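# Lift the scoop by its handle with the nearer arm

## Task

Using whichever arm has its base closer to the scoop, grasp the scoop securely by its handle and raise it so it is held clearly above the table.

## Robot and tools

Robot: two arms, left_arm (carrying a five-finger left hand) and right_arm (a right hand). Calibrated bases in the scene frame: left_arm at (+0.039, +0.354, +0.042) m, right_arm at (-0.003, -0.304, +0.019) m, each turned only slightly about z. Scene frame: origin at table-top height halfway between the nominal bases, +z up, +x out over the table, left_arm on the +y side. Image left and right do not correspond to arm names. A camera stand sits behind the arms. Loose objects may occasionally get nudged by something else.

Frames: every hand pose, target and reading for an arm is in that arm's own base frame; fixed cameras and the table use the scene frame. The hand point is a spot 0.05 m in front of the palm and 0.15 m from the wrist mount along the fingers. Its +z runs along straight fingers, +y out of the palm, +x across the palm away from the thumb on the right hand (toward the thumb on the left hand). Straight fingers extend 0.06 to 0.07 m past the point along +z, with their centre lines 0.06 m behind it along -y. A wrist bracket on the little-finger side can strike things.

Row layout (shared by execute_actions and move): one flat list of 28 numbers, each in [-1, 1], covering both arms even if one is idle. Order: left_arm dx, dy, dz, rx, ry, rz; left hand little, ring, middle, index, thumb_bend, thumb_turn, force_limit, speed; then the same 14 for right_arm. Pose numbers are offsets, not poses: they are measured from that arm's Hand target at the start of the action or move, along the arm's base axes, with rotation about the Hand target position. Scale: 1.0 equals 0.6 m for dx/dy/dz and 180 degrees for rx/ry/rz, which together form one rotation vector. Every row in an action counts from the same start, not the previous row; repeating an offset in a new call moves further. Six zeros re-command the current Hand target. The controller clips commanded orientation to within 40 degrees of the measured one per step.

Hand numbers are absolute targets: for fingers +1 straight/open, -1 curled; thumb_bend +1 straight, -1 bent; thumb_turn +1 beside the palm, -1 in front of it opposite the fingers. force_limit runs linearly from about 0 N at -1 to 10 N at +1 (15 N for the two thumb motors). speed rises from near zero at -1 to full at +0.48 and stays full up to +1. For a soft grip close at speed -0.94 or below. There is no 'no change' value: to keep a hand as is, resend the eight numbers last actually sent to it; if none were sent yet, use its hand_measured plus hand_force_limit and hand_speed. A handle as thin as about 0.025 m can be held with the thumb turned in front. To tighten, raise force_limit and send a more closed target than hand_measured; to loosen, send a more open one.

Tools:
- execute_actions(actions, cameras): actions is a list of actions, each a table of up to 15 rows at 1/30 s per row; a short table repeats its final row. An empty list returns images.
- move(target, speed, blend, blocking, cameras): target is one 28-number row or a list of up to 15 rows, all offsets from the same starting Hand targets. speed in m/s, 0.002 to 4.3 (default 0.25), one value or one per target; rotation capped at twice that in rad/s. blend in m rounds corners (0 stops at each). Paths run straight, are capped at 10 s, and do not avoid obstacles or the other arm. Hand changes in later targets fire on arrival. blocking=false returns after about 0.5 s while motion continues.
- wait(seconds 0 to 10), stop() to brake a running move, zoom_image(camera, region [x0,y0,x1,y1] pixels, max 504 per side) on the latest image of cam_high, cam_low, cam_left_wrist or cam_right_wrist, show_instructions() for reference pages, finished_scene(scene=1) to end, irreversibly.

Results: per-arm end_effector_position (m) and end_effector_quat_wxyz in base frame, Hand target (the next offsets' origin), joint positions, velocities and torques, and per-hand hand_measured, hand_stopped_by (moving, target, force, stalled, fault), hand_load_n (N at fingertip, positive when pushed open), hand_force_limit, hand_speed, all in the motor order above. A move adds a 'move:' line such as done, off_target, moving, held or fault, with limits like paced or held. A lost grip shows as hand_load_n dropping toward 0. The hand often rests 1 to 3 cm (sometimes 5) below its command from friction and weight; a follow-up command, even zeros, re-requests it, and any still-missing distance can be sent as an offset. Readings can be off by a few centimetres.

Cautions: do not let the scoop drop or leave the table; avoid fast impacts, hard presses and any contact between the two arms or hands. Route around an arm's own base rather than near it. Holding loads or straining at unreachable poses heats motors; MOTOR HOT warns near 85 °C and at 100 °C the arm goes limp for 30 s or more. Check the hand readings and cameras before lifting and before finishing.

Each tool is called after ">>>" by a JSON object that holds its "api" and its "payload", one argument or row to a line.

Reference images:

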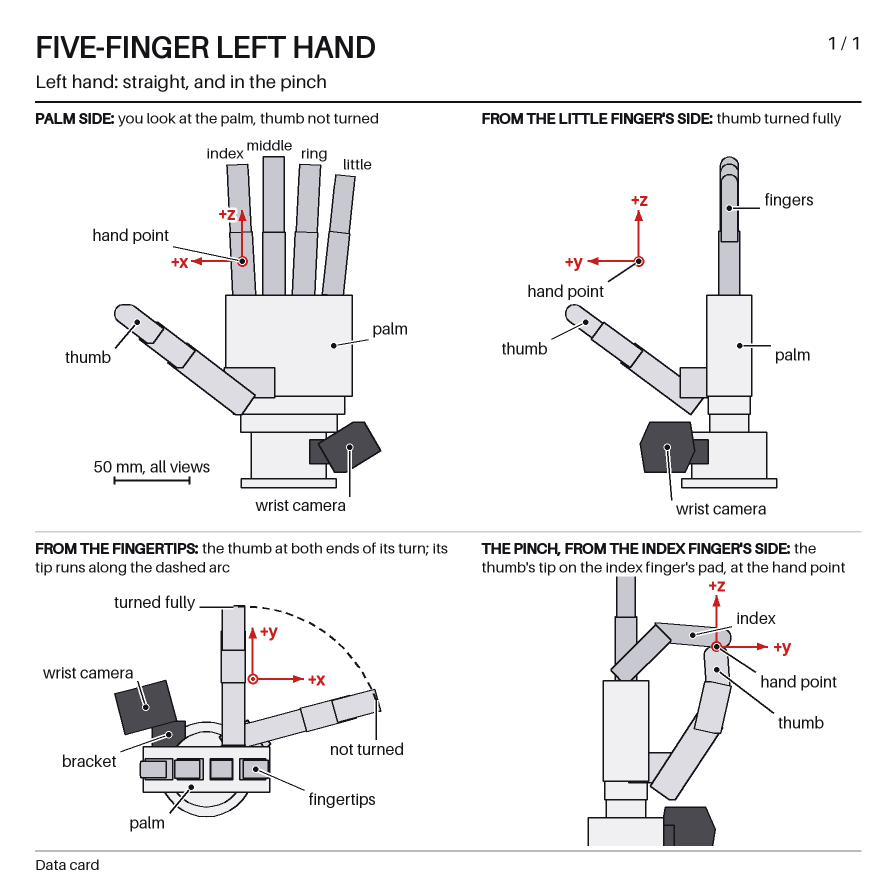

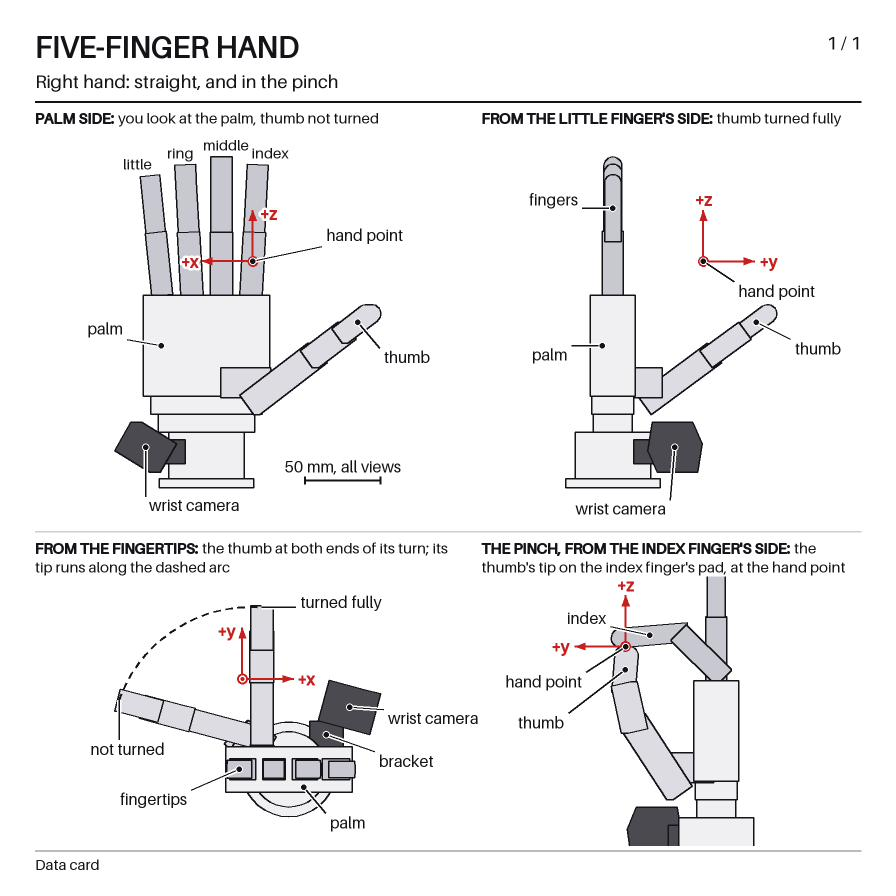

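## Session

>>> {"api": "execute_actions", "payload": {
  "actions": []
}}

Scene clock: 0.00 s.
left_arm: end_effector_position=(+0.6048, +0.4873, +0.1571) hand_measured=(+1.000, +1.000, +1.000, +1.000, +1.000, +1.000) hand_load_n=(+0.0, +0.0, +0.0, +0.0, +0.0, +0.0) hand_stopped_by=(target, target, target, target, target, target) hand_force_limit=0.00 hand_speed=-0.80 end_effector_quat_wxyz=(-0.172, +0.861, -0.396, +0.270) | right_arm: end_effector_position=(+0.6761, -0.0387, +0.1829) hand_measured=(+1.000, +1.000, +1.000, +1.000, +1.000, +1.000) hand_load_n=(+0.0, +0.0, +0.0, +0.0, +0.0, +0.0) hand_stopped_by=(target, target, target, target, target, target) hand_force_limit=0.00 hand_speed=-0.80 end_effector_quat_wxyz=(+0.403, +0.726, -0.115, +0.546)
Joint positions: left_arm=[0.811 2.264 2.31 -1.079 0.39 -0.005] | right_arm=[0.245 1.984 1.304 0.523 1.032 -1.915]
Joint velocities: within noise
Joint torques (N m): no reading
Heat: left arm: hottest waist 29 °C; right arm: hottest waist 28 °C.
Hand target: left_arm +0.6087, +0.4915, +0.1582; -0.177, +0.859, -0.396, +0.272 | right_arm +0.6809, -0.0375, +0.1848; +0.401, +0.724, -0.117, +0.549

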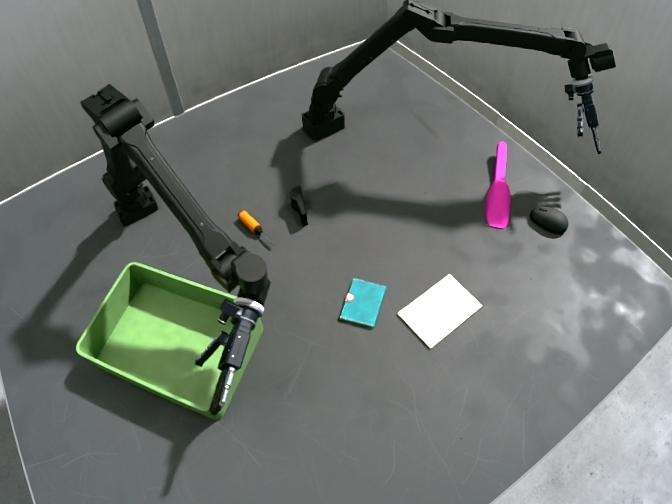

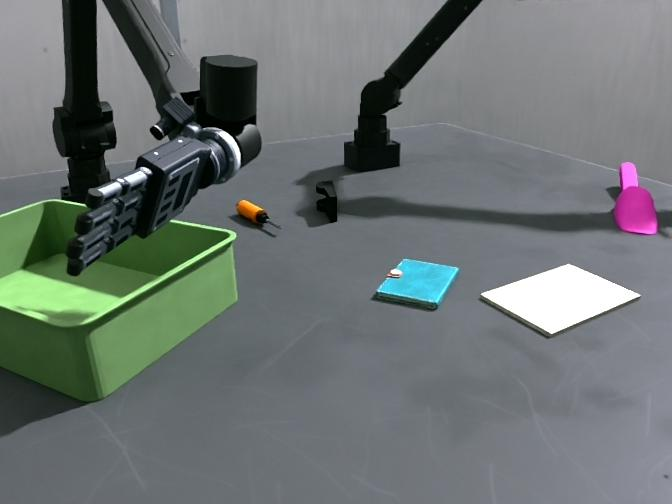

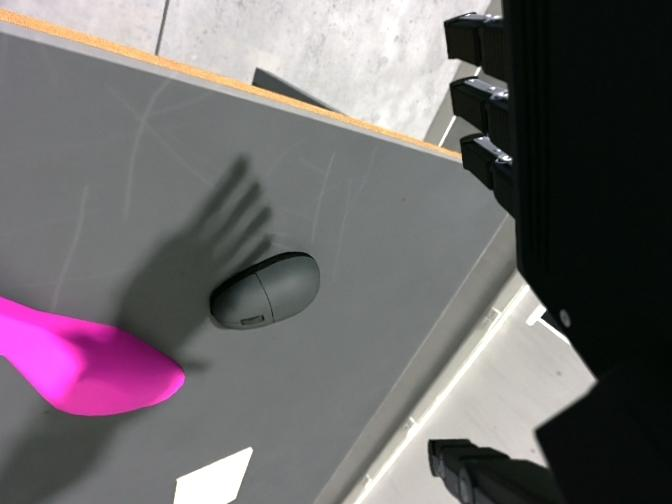

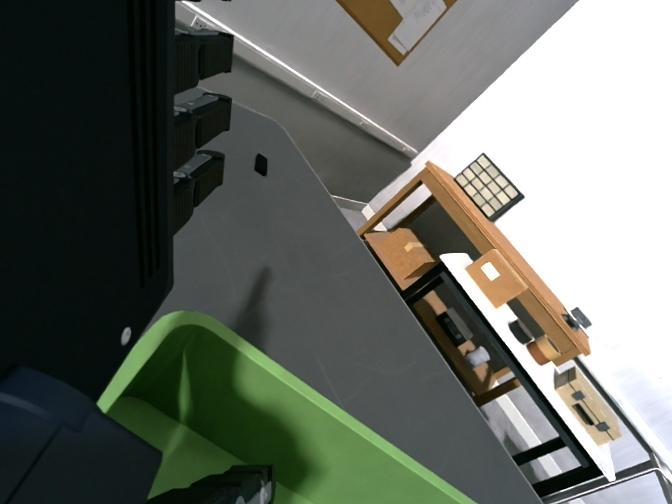

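>>> {"api": "zoom_image", "payload": {
  "camera": "cam_high",
  "region": [440, 110, 600, 250]
}}

>>> {"api": "zoom_image", "payload": {
  "camera": "cam_low",
  "region": [552, 130, 672, 250]
}}

Scaled by 3.150 from the camera's 672x504 image, which has a finer 960x720 frame.

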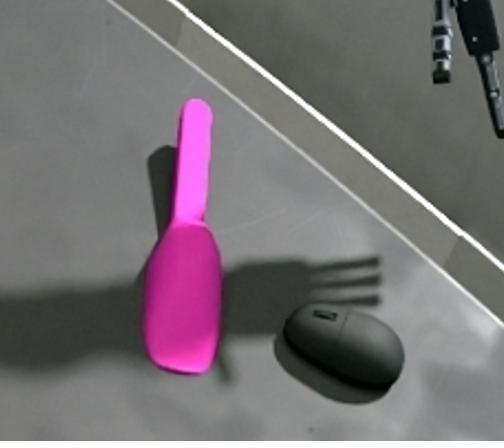

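Scaled by 4.200 from the camera's 672x504 image, which has a finer 960x720 frame.

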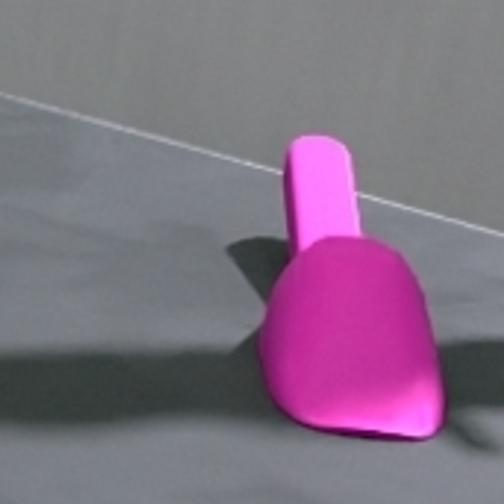

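>>> {"api": "move", "payload": {
  "target": [-0.2145,-0.2725,-0.0637,0.1922,0.036,0.0537,1,1,1,1,1,-1,0,0, 0,0,0,0,0,0,1,1,1,1,1,1,0,-0.8],
  "speed": 0.2,
  "cameras": ["all"]
}}

Scene clock: 24.43 s.
left_arm: end_effector_position=(+0.4792, +0.3275, +0.1164) hand_measured=(+1.000, +1.000, +1.000, +1.000, +1.000, -1.000) hand_load_n=(+0.0, +0.0, +0.0, +0.0, -0.5, +0.0) hand_stopped_by=(target, target, target, target, target, target) hand_force_limit=0.00 hand_speed=0.00 end_effector_quat_wxyz=(-0.417, +0.815, -0.395, +0.077) | right_arm: end_effector_position=(+0.6761, -0.0387, +0.1829) hand_measured=(+1.000, +1.000, +1.000, +1.000, +1.000, +1.000) hand_load_n=(+0.0, +0.0, +0.0, +0.0, +0.0, +0.0) hand_stopped_by=(target, target, target, target, target, target) hand_force_limit=0.00 hand_speed=-0.80 end_effector_quat_wxyz=(+0.403, +0.726, -0.115, +0.546)
Joint positions: left_arm=[0.553 1.541 1.081 -0.272 -0.292 0.015] | right_arm=[0.245 1.984 1.304 0.523 1.032 -1.915]
Joint torques (N m): left_arm=[-0.73 -14.8 8.66 2 -0.47 0.11] | right_arm=[1.2 -18.02 8.59 1.1 0.18 -0.04]
Heat: left arm: hottest shoulder 34 °C; right arm: hottest waist 28 °C.
Hand target: left_arm +0.4799, +0.3279, +0.1199; -0.423, +0.811, -0.396, +0.078 | right_arm +0.6809, -0.0375, +0.1848; +0.401, +0.724, -0.117, +0.549
Off the commanded pose: left_arm 0.004 m, 1 deg | right_arm 0.005 m, 1 deg.
move: done

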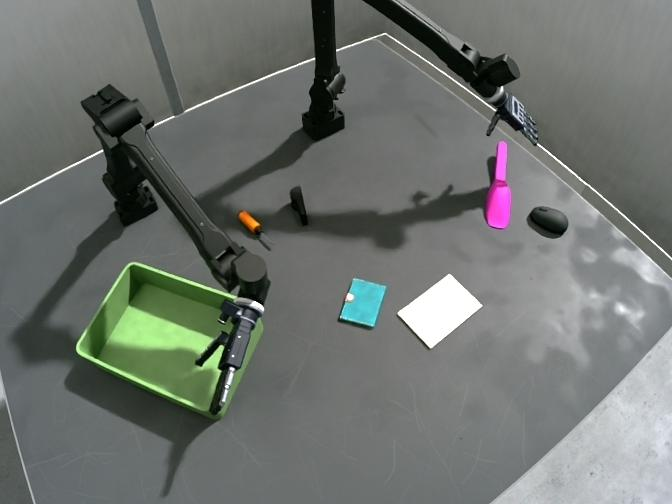

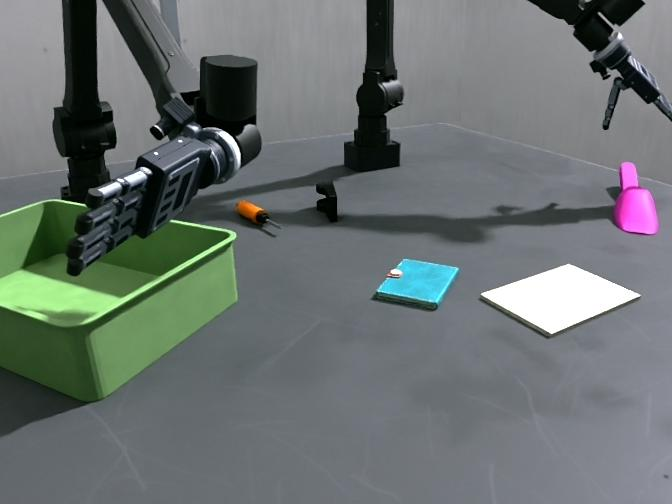

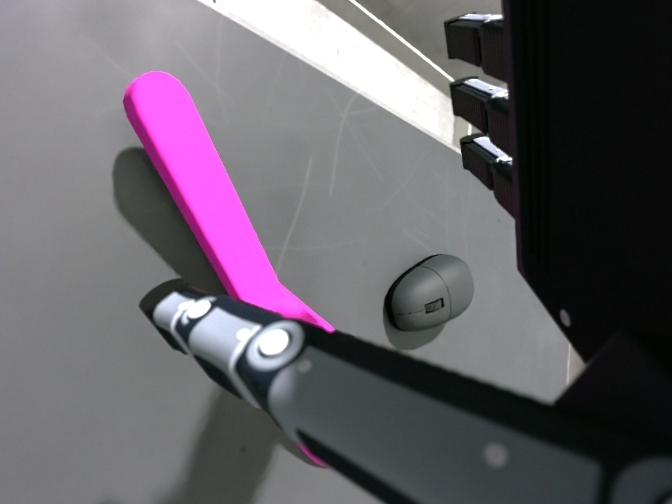

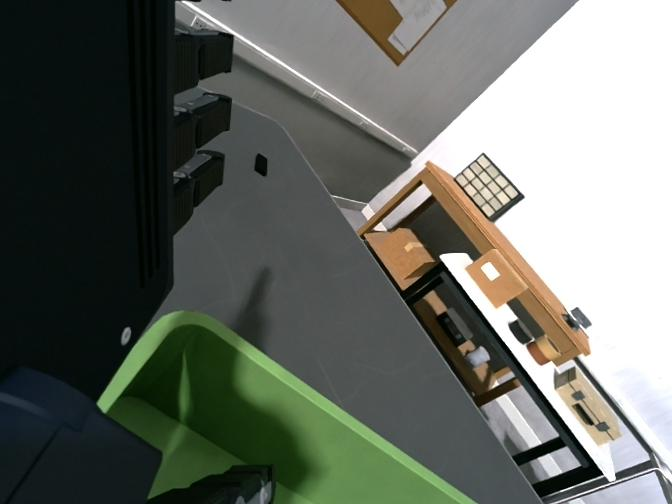

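>>> {"api": "move", "payload": {
  "target": [0.05,0.01,-0.083,0,0,0.0167,1,1,1,1,1,-1,0,0, 0,0,0,0,0,0,1,1,1,1,1,1,0,-0.8],
  "speed": 0.15,
  "cameras": ["cam_high","cam_low","cam_left_wrist"]
}}

Scene clock: 31.07 s.
left_arm: end_effector_position=(+0.4983, +0.3298, +0.0650) hand_measured=(+1.000, +1.000, +1.000, +1.000, +1.000, -1.000) hand_load_n=(+0.0, +0.0, +0.0, +0.0, +0.0, +0.0) hand_stopped_by=(target, target, target, target, target, target) hand_force_limit=0.00 hand_speed=0.00 end_effector_quat_wxyz=(-0.417, +0.823, -0.381, +0.060) | right_arm: end_effector_position=(+0.6761, -0.0387, +0.1829) hand_measured=(+1.000, +1.000, +1.000, +1.000, +1.000, +1.000) hand_load_n=(+0.0, +0.0, +0.0, +0.0, +0.0, +0.0) hand_stopped_by=(target, target, target, target, target, target) hand_force_limit=0.00 hand_speed=-0.80 end_effector_quat_wxyz=(+0.403, +0.726, -0.115, +0.546)
Joint positions: left_arm=[0.523 1.661 1.081 -0.177 -0.355 -0.026] | right_arm=[0.245 1.984 1.304 0.523 1.032 -1.915]
Joint torques (N m): left_arm=[-0.85 -14.45 10.18 1.95 -0.51 -0.1] | right_arm=[1.14 -17.96 8.59 1.09 0.19 -0.04]
Heat: left arm: hottest shoulder 33 °C; right arm: hottest waist 28 °C.
Hand target: left_arm +0.5100, +0.3337, +0.0702; -0.425, +0.821, -0.375, +0.067 | right_arm +0.6809, -0.0375, +0.1848; +0.401, +0.724, -0.117, +0.549
Off the commanded pose: left_arm 0.013 m, 1 deg | right_arm 0.005 m, 1 deg.
move: off_target (left_arm)
Images, in order (width x height): cam_high 672x504, cam_low 672x504, cam_left_wrist 672x504.

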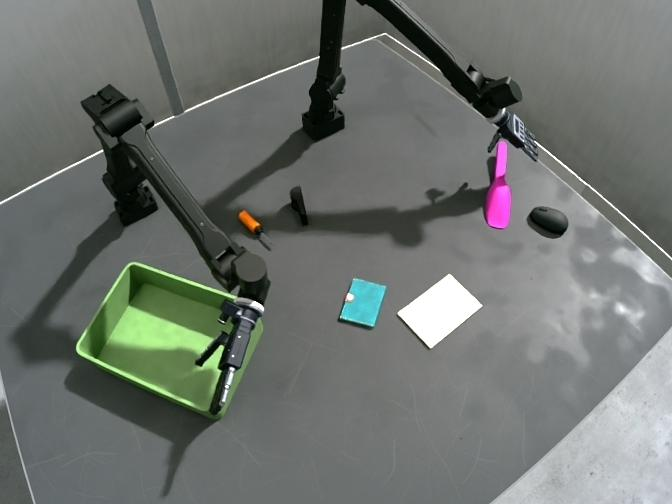

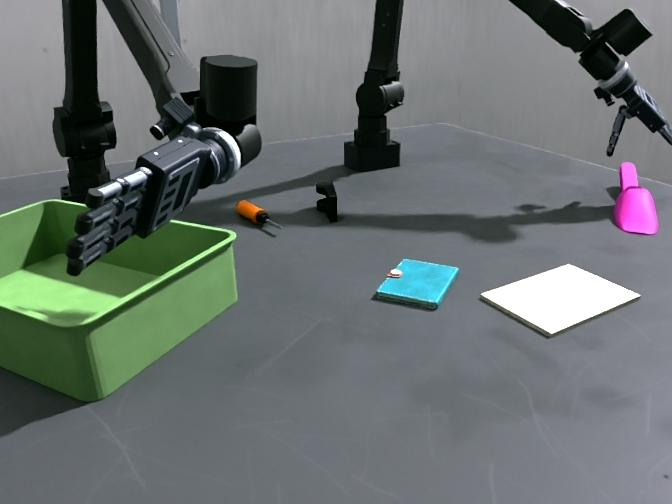

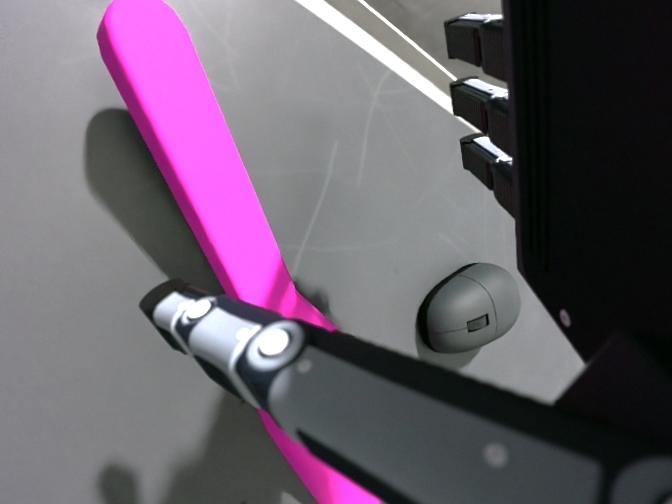

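>>> {"api": "move", "payload": {
  "target": [-0.0167,-0.0167,0.0,0.0573,-0.0835,-0.0094,0.5,0.5,0.5,0.5,0.35,-1,0,0, 0,0,0,0,0,0,1,1,1,1,1,1,0,-0.8],
  "speed": 0.12,
  "cameras": ["cam_high","cam_low","cam_left_wrist"]
}}

Scene clock: 48.27 s.
left_arm: end_effector_position=(+0.4976, +0.3270, +0.0663) hand_measured=(+0.500, +0.500, +0.500, +0.500, +0.350, -1.000) hand_load_n=(+0.0, +0.0, +0.0, +0.0, +0.0, +0.0) hand_stopped_by=(target, target, target, target, target, target) hand_force_limit=0.00 hand_speed=0.00 end_effector_quat_wxyz=(-0.536, +0.764, -0.329, +0.143) | right_arm: end_effector_position=(+0.6761, -0.0387, +0.1829) hand_measured=(+1.000, +1.000, +1.000, +1.000, +1.000, +1.000) hand_load_n=(+0.0, +0.0, +0.0, +0.0, +0.0, +0.0) hand_stopped_by=(target, target, target, target, target, target) hand_force_limit=0.00 hand_speed=-0.80 end_effector_quat_wxyz=(+0.403, +0.726, -0.115, +0.546)
Joint positions: left_arm=[0.518 1.624 0.821 0.381 -0.355 -0.008] | right_arm=[0.245 1.984 1.304 0.523 1.032 -1.915]
Joint torques (N m): left_arm=[-1.08 -14.1 7.13 2.41 -0.32 0.1] | right_arm=[1.2 -18.02 8.59 1.09 0.19 -0.04]
Heat: left arm: hottest elbow 34 °C; right arm: hottest elbow 30 °C.
Hand target: left_arm +0.5001, +0.3238, +0.0704; -0.542, +0.758, -0.332, +0.146 | right_arm +0.6809, -0.0375, +0.1848; +0.401, +0.724, -0.117, +0.549
Off the commanded pose: left_arm 0.006 m, 1 deg | right_arm 0.005 m, 1 deg.
move: done
Images, in order (width x height): cam_high 672x504, cam_low 672x504, cam_left_wrist 672x504.

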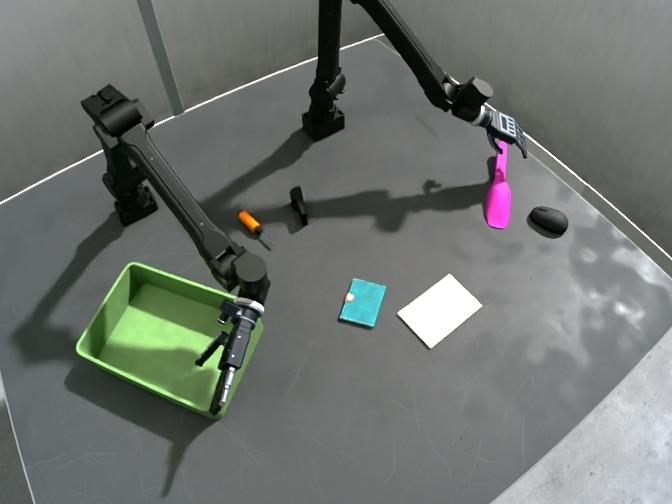

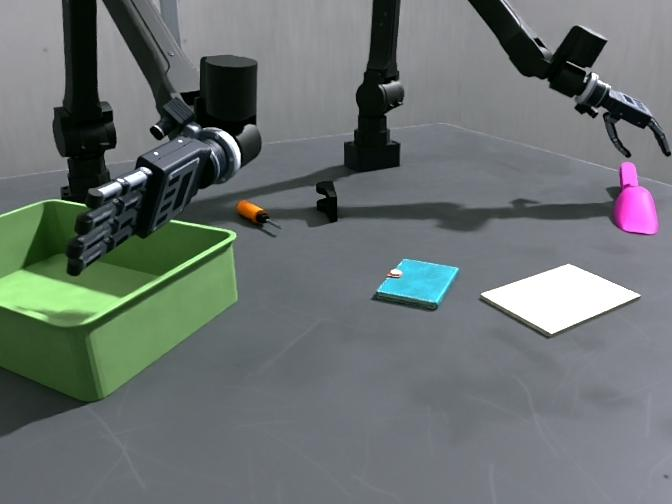

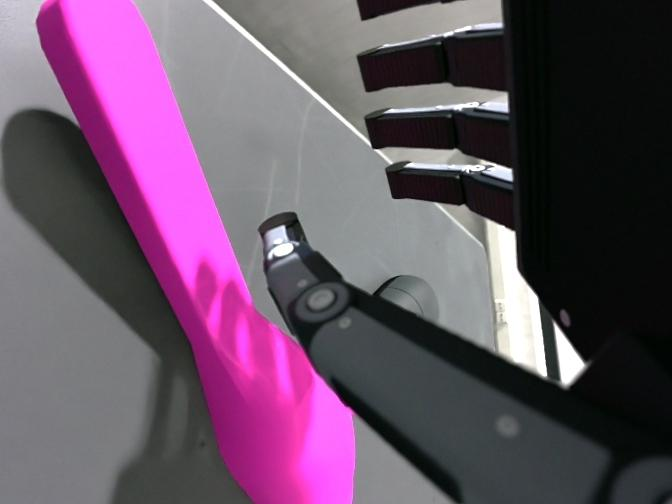

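>>> {"api": "move", "payload": {
  "target": [0.0157,0.0017,-0.0855,0,0,0,0.5,0.5,0.5,0.5,0.35,-1,0,0, 0,0,0,0,0,0,1,1,1,1,1,1,0,-0.8],
  "speed": 0.12,
  "cameras": ["cam_high","cam_low","cam_left_wrist"]
}}

Scene clock: 54.33 s.
left_arm: end_effector_position=(+0.5059, +0.3267, +0.0235) hand_measured=(+0.500, +0.500, +0.500, +0.500, +0.350, -1.000) hand_load_n=(+0.0, +0.0, +0.0, +0.0, +0.0, +0.5) hand_stopped_by=(target, target, target, target, target, target) hand_force_limit=0.00 hand_speed=0.00 end_effector_quat_wxyz=(-0.541, +0.760, -0.329, +0.146) | right_arm: end_effector_position=(+0.6761, -0.0387, +0.1829) hand_measured=(+1.000, +1.000, +1.000, +1.000, +1.000, +1.000) hand_load_n=(+0.0, +0.0, -0.5, +0.0, +0.0, +0.0) hand_stopped_by=(target, target, target, target, target, target) hand_force_limit=0.00 hand_speed=-0.80 end_effector_quat_wxyz=(+0.403, +0.726, -0.115, +0.546)
Joint positions: left_arm=[0.509 1.742 0.807 0.525 -0.36 -0.008] | right_arm=[0.245 1.984 1.304 0.523 1.032 -1.915]
Joint torques (N m): left_arm=[-1.08 -13.04 6.78 2.37 -0.42 0.06] | right_arm=[1.2 -18.02 8.59 1.09 0.18 -0.04]
Heat: left arm: hottest elbow 34 °C; right arm: hottest shoulder 30 °C.
Hand target: left_arm +0.5094, +0.3248, +0.0188; -0.541, +0.758, -0.332, +0.146 | right_arm +0.6809, -0.0375, +0.1848; +0.401, +0.724, -0.117, +0.549
Off the commanded pose: left_arm 0.006 m, 1 deg | right_arm 0.005 m, 1 deg.
move: done
Images, in order (width x height): cam_high 672x504, cam_low 672x504, cam_left_wrist 672x504.

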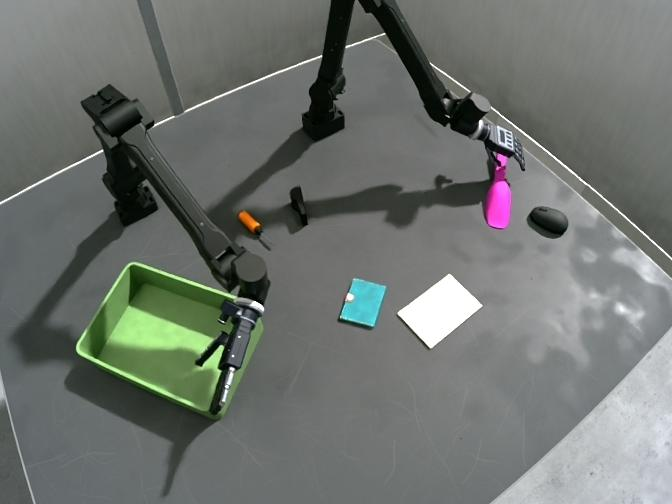

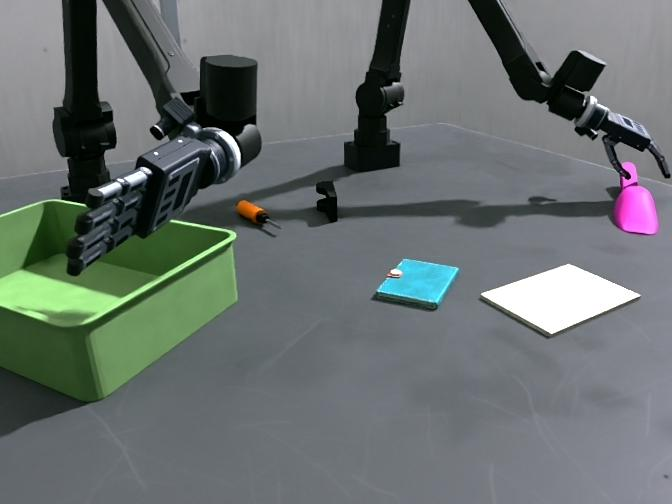

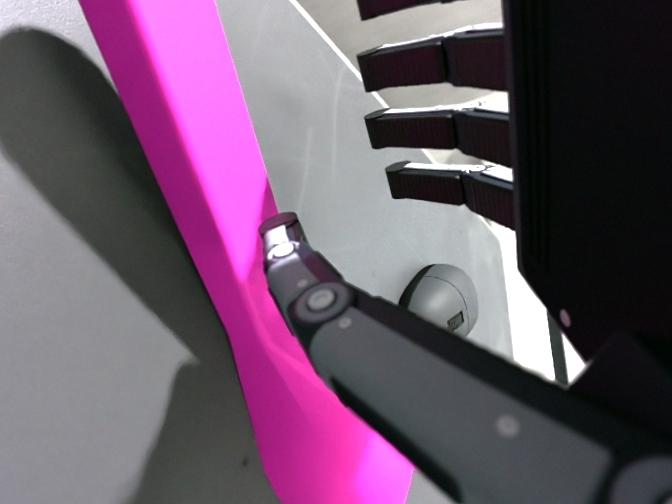

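>>> {"api": "zoom_image", "payload": {
  "camera": "cam_left_wrist",
  "region": [60, 0, 480, 400]
}}

>>> {"api": "zoom_image", "payload": {
  "camera": "cam_low",
  "region": [552, 80, 672, 250]
}}

Scaled by 1.200 from the camera's 672x504 image, which has a finer 960x720 frame.

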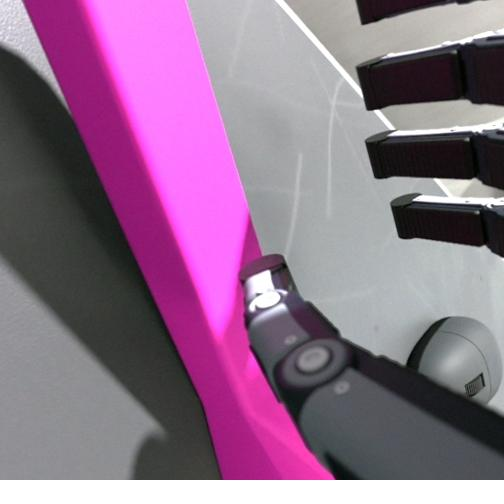

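Scaled by 2.965 from the camera's 672x504 image, which has a finer 960x720 frame.

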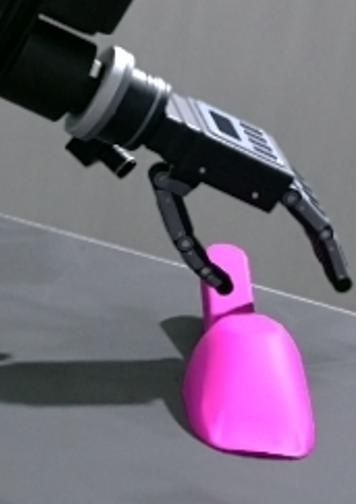

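>>> {"api": "move", "payload": {
  "target": [
    [-0.0157,-0.0197,0,0,0,0,0.5,0.5,0.5,0.5,0.35,-1,0,0, 0,0,0,0,0,0,1,1,1,1,1,1,0,-0.8],
    [-0.0157,-0.0197,-0.055,0,0,0,0.5,0.5,0.5,0.5,0.35,-1,0,0, 0,0,0,0,0,0,1,1,1,1,1,1,0,-0.8]
  ],
  "speed": 0.08,
  "blend": [0.005,0],
  "cameras": ["cam_high","cam_low","cam_left_wrist"]
}}

>>> {"api": "zoom_image", "payload": {
  "camera": "cam_low",
  "region": [552, 80, 672, 250]
}}

Scene clock: 62.10 s.
left_arm: end_effector_position=(+0.4992, +0.3166, -0.0052) hand_measured=(+0.500, +0.500, +0.500, +0.500, +0.350, -1.000) hand_load_n=(+0.0, +0.0, +0.0, +0.0, +0.0, +0.0) hand_stopped_by=(target, target, target, target, target, target) hand_force_limit=0.00 hand_speed=0.00 end_effector_quat_wxyz=(-0.544, +0.758, -0.329, +0.147) | right_arm: end_effector_position=(+0.6761, -0.0387, +0.1829) hand_measured=(+1.000, +1.000, +1.000, +1.000, +1.000, +1.000) hand_load_n=(+0.0, +0.0, +0.0, +0.0, +0.0, +0.0) hand_stopped_by=(target, target, target, target, target, target) hand_force_limit=0.00 hand_speed=-0.80 end_effector_quat_wxyz=(+0.403, +0.726, -0.115, +0.546)
Joint positions: left_arm=[0.496 1.801 0.762 0.637 -0.373 -0.008] | right_arm=[0.245 1.984 1.304 0.523 1.032 -1.915]
Joint torques (N m): left_arm=[-1.08 -12.28 5.72 2.36 -0.4 -0.01] | right_arm=[1.2 -18.08 8.59 1.09 0.19 -0.04]
Heat: left arm: hottest elbow 34 °C; right arm: hottest elbow 31 °C.
Hand target: left_arm +0.4998, +0.3130, -0.0143; -0.541, +0.758, -0.332, +0.146 | right_arm +0.6809, -0.0375, +0.1848; +0.401, +0.724, -0.117, +0.549
Off the commanded pose: left_arm 0.010 m, 0 deg | right_arm 0.005 m, 1 deg.
move: done
Images, in order (width x height): cam_high 672x504, cam_low 672x504, cam_left_wrist 672x504.

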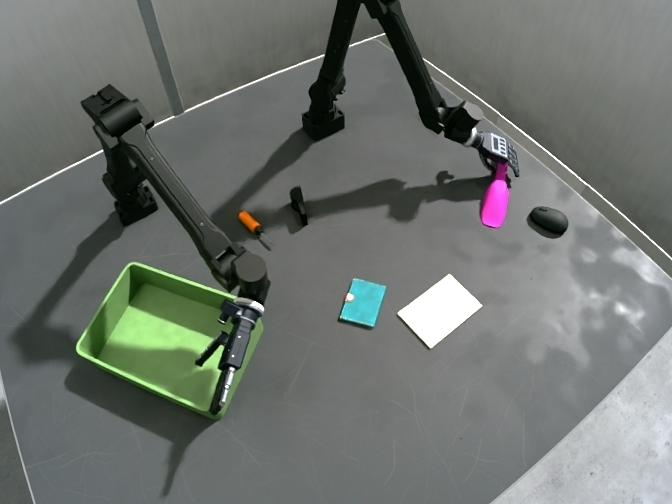

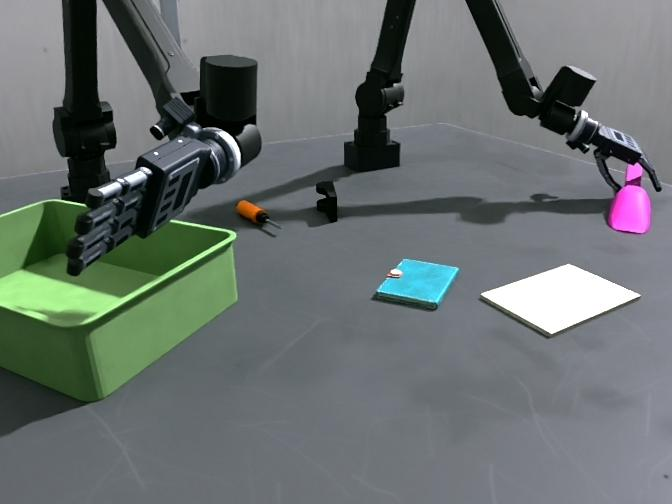

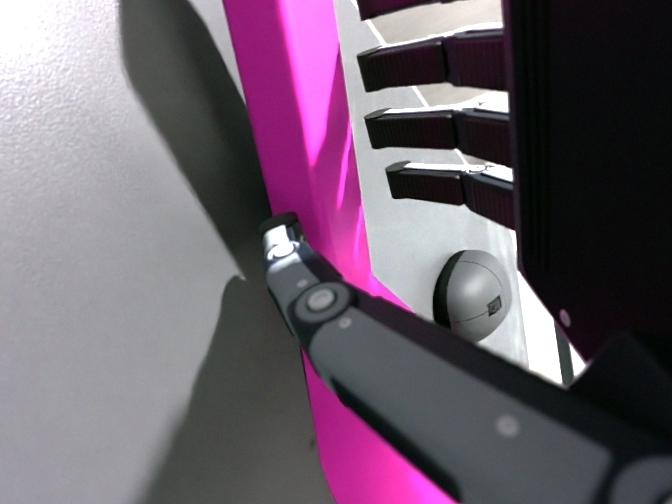

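Scaled by 2.965 from the camera's 672x504 image, which has a finer 960x720 frame.

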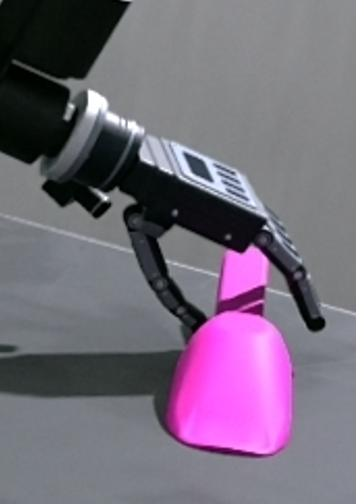

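>>> {"api": "move", "payload": {
  "target": [0,0,-0.028,0,0,0,0.5,0.5,0.5,0.5,0.35,-1,0,0, 0,0,0,0,0,0,1,1,1,1,1,1,0,-0.8],
  "speed": 0.05,
  "cameras": ["cam_high","cam_low","cam_left_wrist"]
}}

>>> {"api": "zoom_image", "payload": {
  "camera": "cam_low",
  "region": [552, 80, 672, 250]
}}

Scene clock: 66.20 s.
left_arm: end_effector_position=(+0.5011, +0.3174, -0.0179) hand_measured=(+0.500, +0.500, +0.500, +0.500, +0.350, -1.000) hand_load_n=(+0.0, +0.0, +0.0, +0.0, +0.0, +0.0) hand_stopped_by=(target, target, target, target, target, target) hand_force_limit=0.00 hand_speed=0.00 end_effector_quat_wxyz=(-0.547, +0.756, -0.327, +0.149) | right_arm: end_effector_position=(+0.6761, -0.0387, +0.1829) hand_measured=(+1.000, +1.000, +1.000, +1.000, +1.000, +1.000) hand_load_n=(+0.0, +0.0, +0.0, +0.0, +0.0, +0.0) hand_stopped_by=(target, target, target, target, target, target) hand_force_limit=0.00 hand_speed=-0.80 end_effector_quat_wxyz=(+0.403, +0.726, -0.115, +0.546)
Joint positions: left_arm=[0.495 1.843 0.762 0.687 -0.373 -0.008] | right_arm=[0.245 1.984 1.304 0.523 1.032 -1.915]
Joint torques (N m): left_arm=[-1.08 -12.45 5.37 2.39 -0.38 -0.01] | right_arm=[1.14 -18.02 8.59 1.09 0.18 -0.04]
Heat: left arm: hottest elbow 34 °C; right arm: hottest elbow 31 °C.
Hand target: left_arm +0.4999, +0.3129, -0.0310; -0.541, +0.758, -0.332, +0.146 | right_arm +0.6809, -0.0375, +0.1848; +0.401, +0.724, -0.117, +0.549
Off the commanded pose: left_arm 0.014 m, 1 deg | right_arm 0.005 m, 1 deg.
move: off_target (left_arm)
Images, in order (width x height): cam_high 672x504, cam_low 672x504, cam_left_wrist 672x504.

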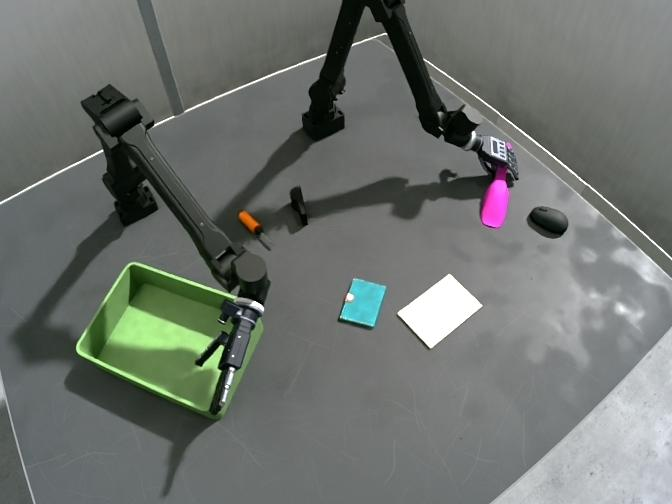

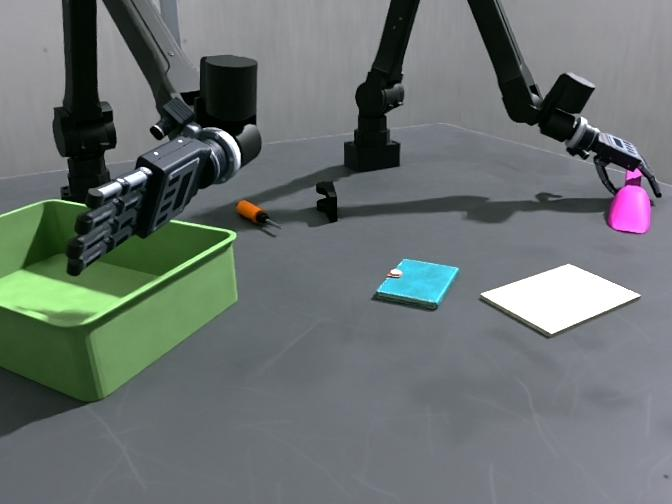

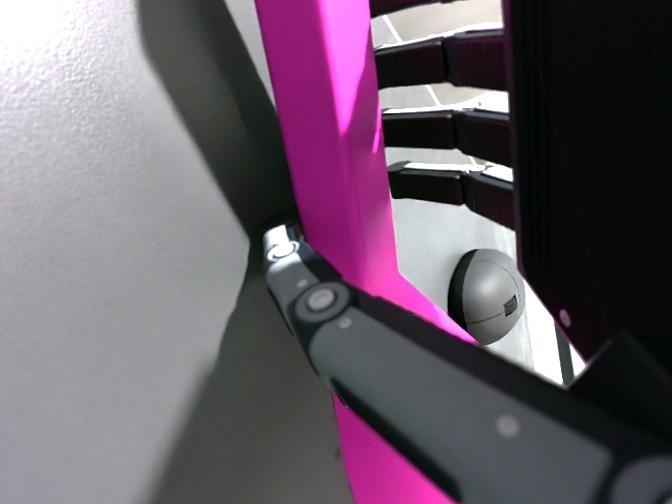

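Scaled by 2.965 from the camera's 672x504 image, which has a finer 960x720 frame.

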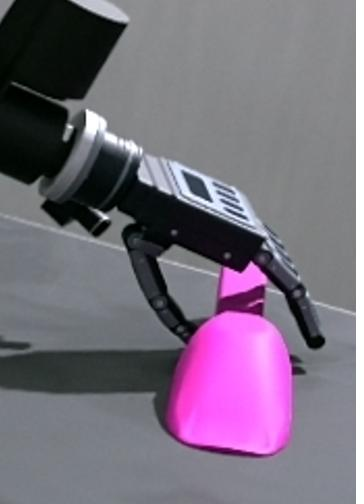

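>>> {"api": "move", "payload": {
  "target": [0,0,0,0,0,0,-0.4,-0.4,-0.4,-0.4,0.15,-1,-0.5,-0.85, 0,0,0,0,0,0,1,1,1,1,1,1,0,-0.8],
  "speed": 0.05,
  "cameras": ["cam_high","cam_low","cam_left_wrist"]
}}

>>> {"api": "zoom_image", "payload": {
  "camera": "cam_low",
  "region": [552, 80, 672, 250]
}}

Scene clock: 68.47 s.
left_arm: end_effector_position=(+0.5010, +0.3173, -0.0192) hand_measured=(+0.140, +0.154, +0.154, +0.170, +0.192, -1.000) hand_load_n=(+3.0, +1.0, +4.0, +2.5, +10.5, +5.0) hand_stopped_by=(force, force, force, force, force, target) hand_force_limit=-0.50 hand_speed=-0.85 end_effector_quat_wxyz=(-0.547, +0.756, -0.327, +0.149) | right_arm: end_effector_position=(+0.6761, -0.0387, +0.1829) hand_measured=(+1.000, +1.000, +1.000, +1.000, +1.000, +1.000) hand_load_n=(+0.0, +0.0, +0.0, +0.0, +0.0, +0.0) hand_stopped_by=(target, target, target, target, target, target) hand_force_limit=0.00 hand_speed=-0.80 end_effector_quat_wxyz=(+0.403, +0.726, -0.115, +0.546)
Joint positions: left_arm=[0.495 1.847 0.762 0.69 -0.373 -0.008] | right_arm=[0.245 1.984 1.304 0.523 1.032 -1.915]
Joint torques (N m): left_arm=[-1.08 -12.4 5.27 2.19 -0.37 0] | right_arm=[1.14 -18.02 8.59 1.09 0.18 -0.04]
Heat: left arm: hottest elbow 34 °C; right arm: hottest elbow 31 °C.
Hand target: left_arm +0.4999, +0.3129, -0.0310; -0.541, +0.758, -0.332, +0.146 | right_arm +0.6809, -0.0375, +0.1848; +0.401, +0.724, -0.117, +0.549
Off the commanded pose: left_arm 0.013 m, 1 deg | right_arm 0.005 m, 1 deg.
move: off_target (left_arm)
Images, in order (width x height): cam_high 672x504, cam_low 672x504, cam_left_wrist 672x504.

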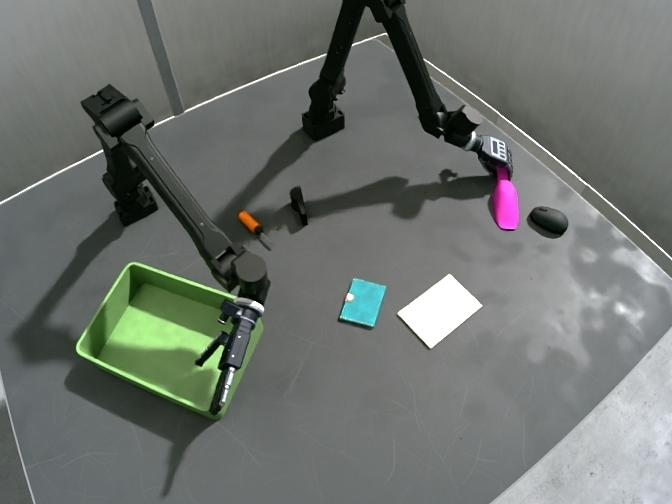

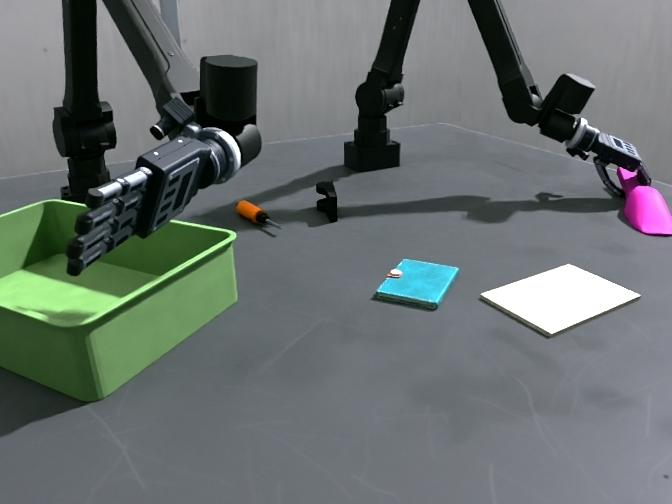

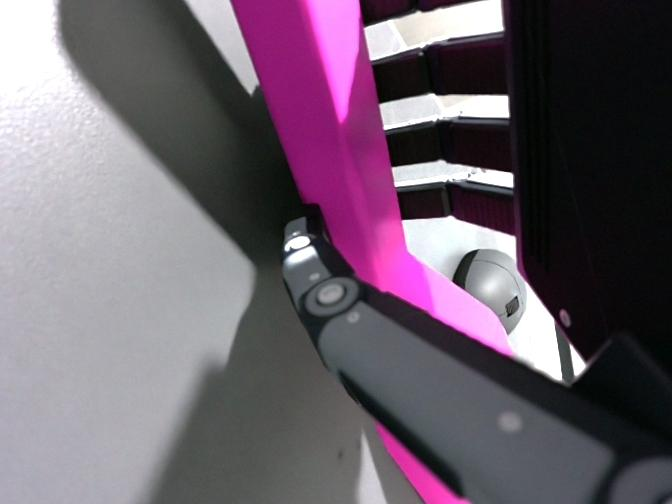

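Scaled by 2.965 from the camera's 672x504 image, which has a finer 960x720 frame.

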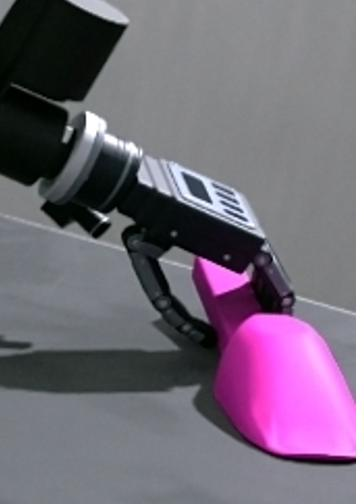

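>>> {"api": "move", "payload": {
  "target": [0,0,0,0,0,0,-0.4,-0.4,-0.5,-0.5,0.15,-1,0.3,-0.85, 0,0,0,0,0,0,1,1,1,1,1,1,0,-0.8],
  "speed": 0.05,
  "cameras": ["cam_low","cam_left_wrist"]
}}

Scene clock: 70.07 s.
left_arm: end_effector_position=(+0.5013, +0.3174, -0.0189) hand_measured=(+0.140, +0.154, +0.144, +0.146, +0.192, -1.000) hand_load_n=(+4.0, +0.0, +5.5, +8.5, +14.5, +2.0) hand_stopped_by=(force, force, force, force, force, target) hand_force_limit=0.30 hand_speed=-0.85 end_effector_quat_wxyz=(-0.547, +0.756, -0.327, +0.150) | right_arm: end_effector_position=(+0.6761, -0.0387, +0.1829) hand_measured=(+1.000, +1.000, +1.000, +1.000, +1.000, +1.000) hand_load_n=(+0.0, +0.0, +0.0, +0.5, +0.0, +0.0) hand_stopped_by=(target, target, target, target, target, target) hand_force_limit=0.00 hand_speed=-0.80 end_effector_quat_wxyz=(+0.403, +0.726, -0.115, +0.546)
Joint positions: left_arm=[0.495 1.847 0.762 0.691 -0.373 -0.009] | right_arm=[0.245 1.984 1.304 0.523 1.032 -1.915]
Joint torques (N m): left_arm=[-1.03 -12.75 5.26 2.11 -0.37 0.01] | right_arm=[1.2 -18.02 8.59 1.09 0.19 -0.04]
Heat: left arm: hottest elbow 34 °C; right arm: hottest shoulder 31 °C.
Hand target: left_arm +0.4999, +0.3129, -0.0310; -0.541, +0.758, -0.332, +0.146 | right_arm +0.6809, -0.0375, +0.1848; +0.401, +0.724, -0.117, +0.549
Off the commanded pose: left_arm 0.013 m, 1 deg | right_arm 0.005 m, 1 deg.
move: off_target (left_arm)
Images, in order (width x height): cam_low 672x504, cam_left_wrist 672x504.

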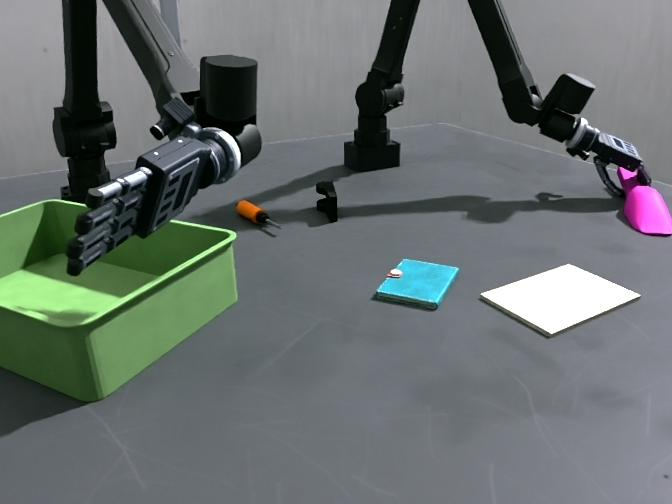

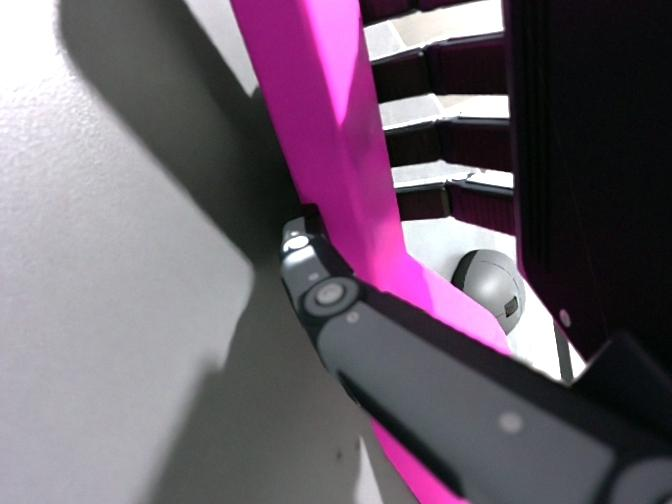

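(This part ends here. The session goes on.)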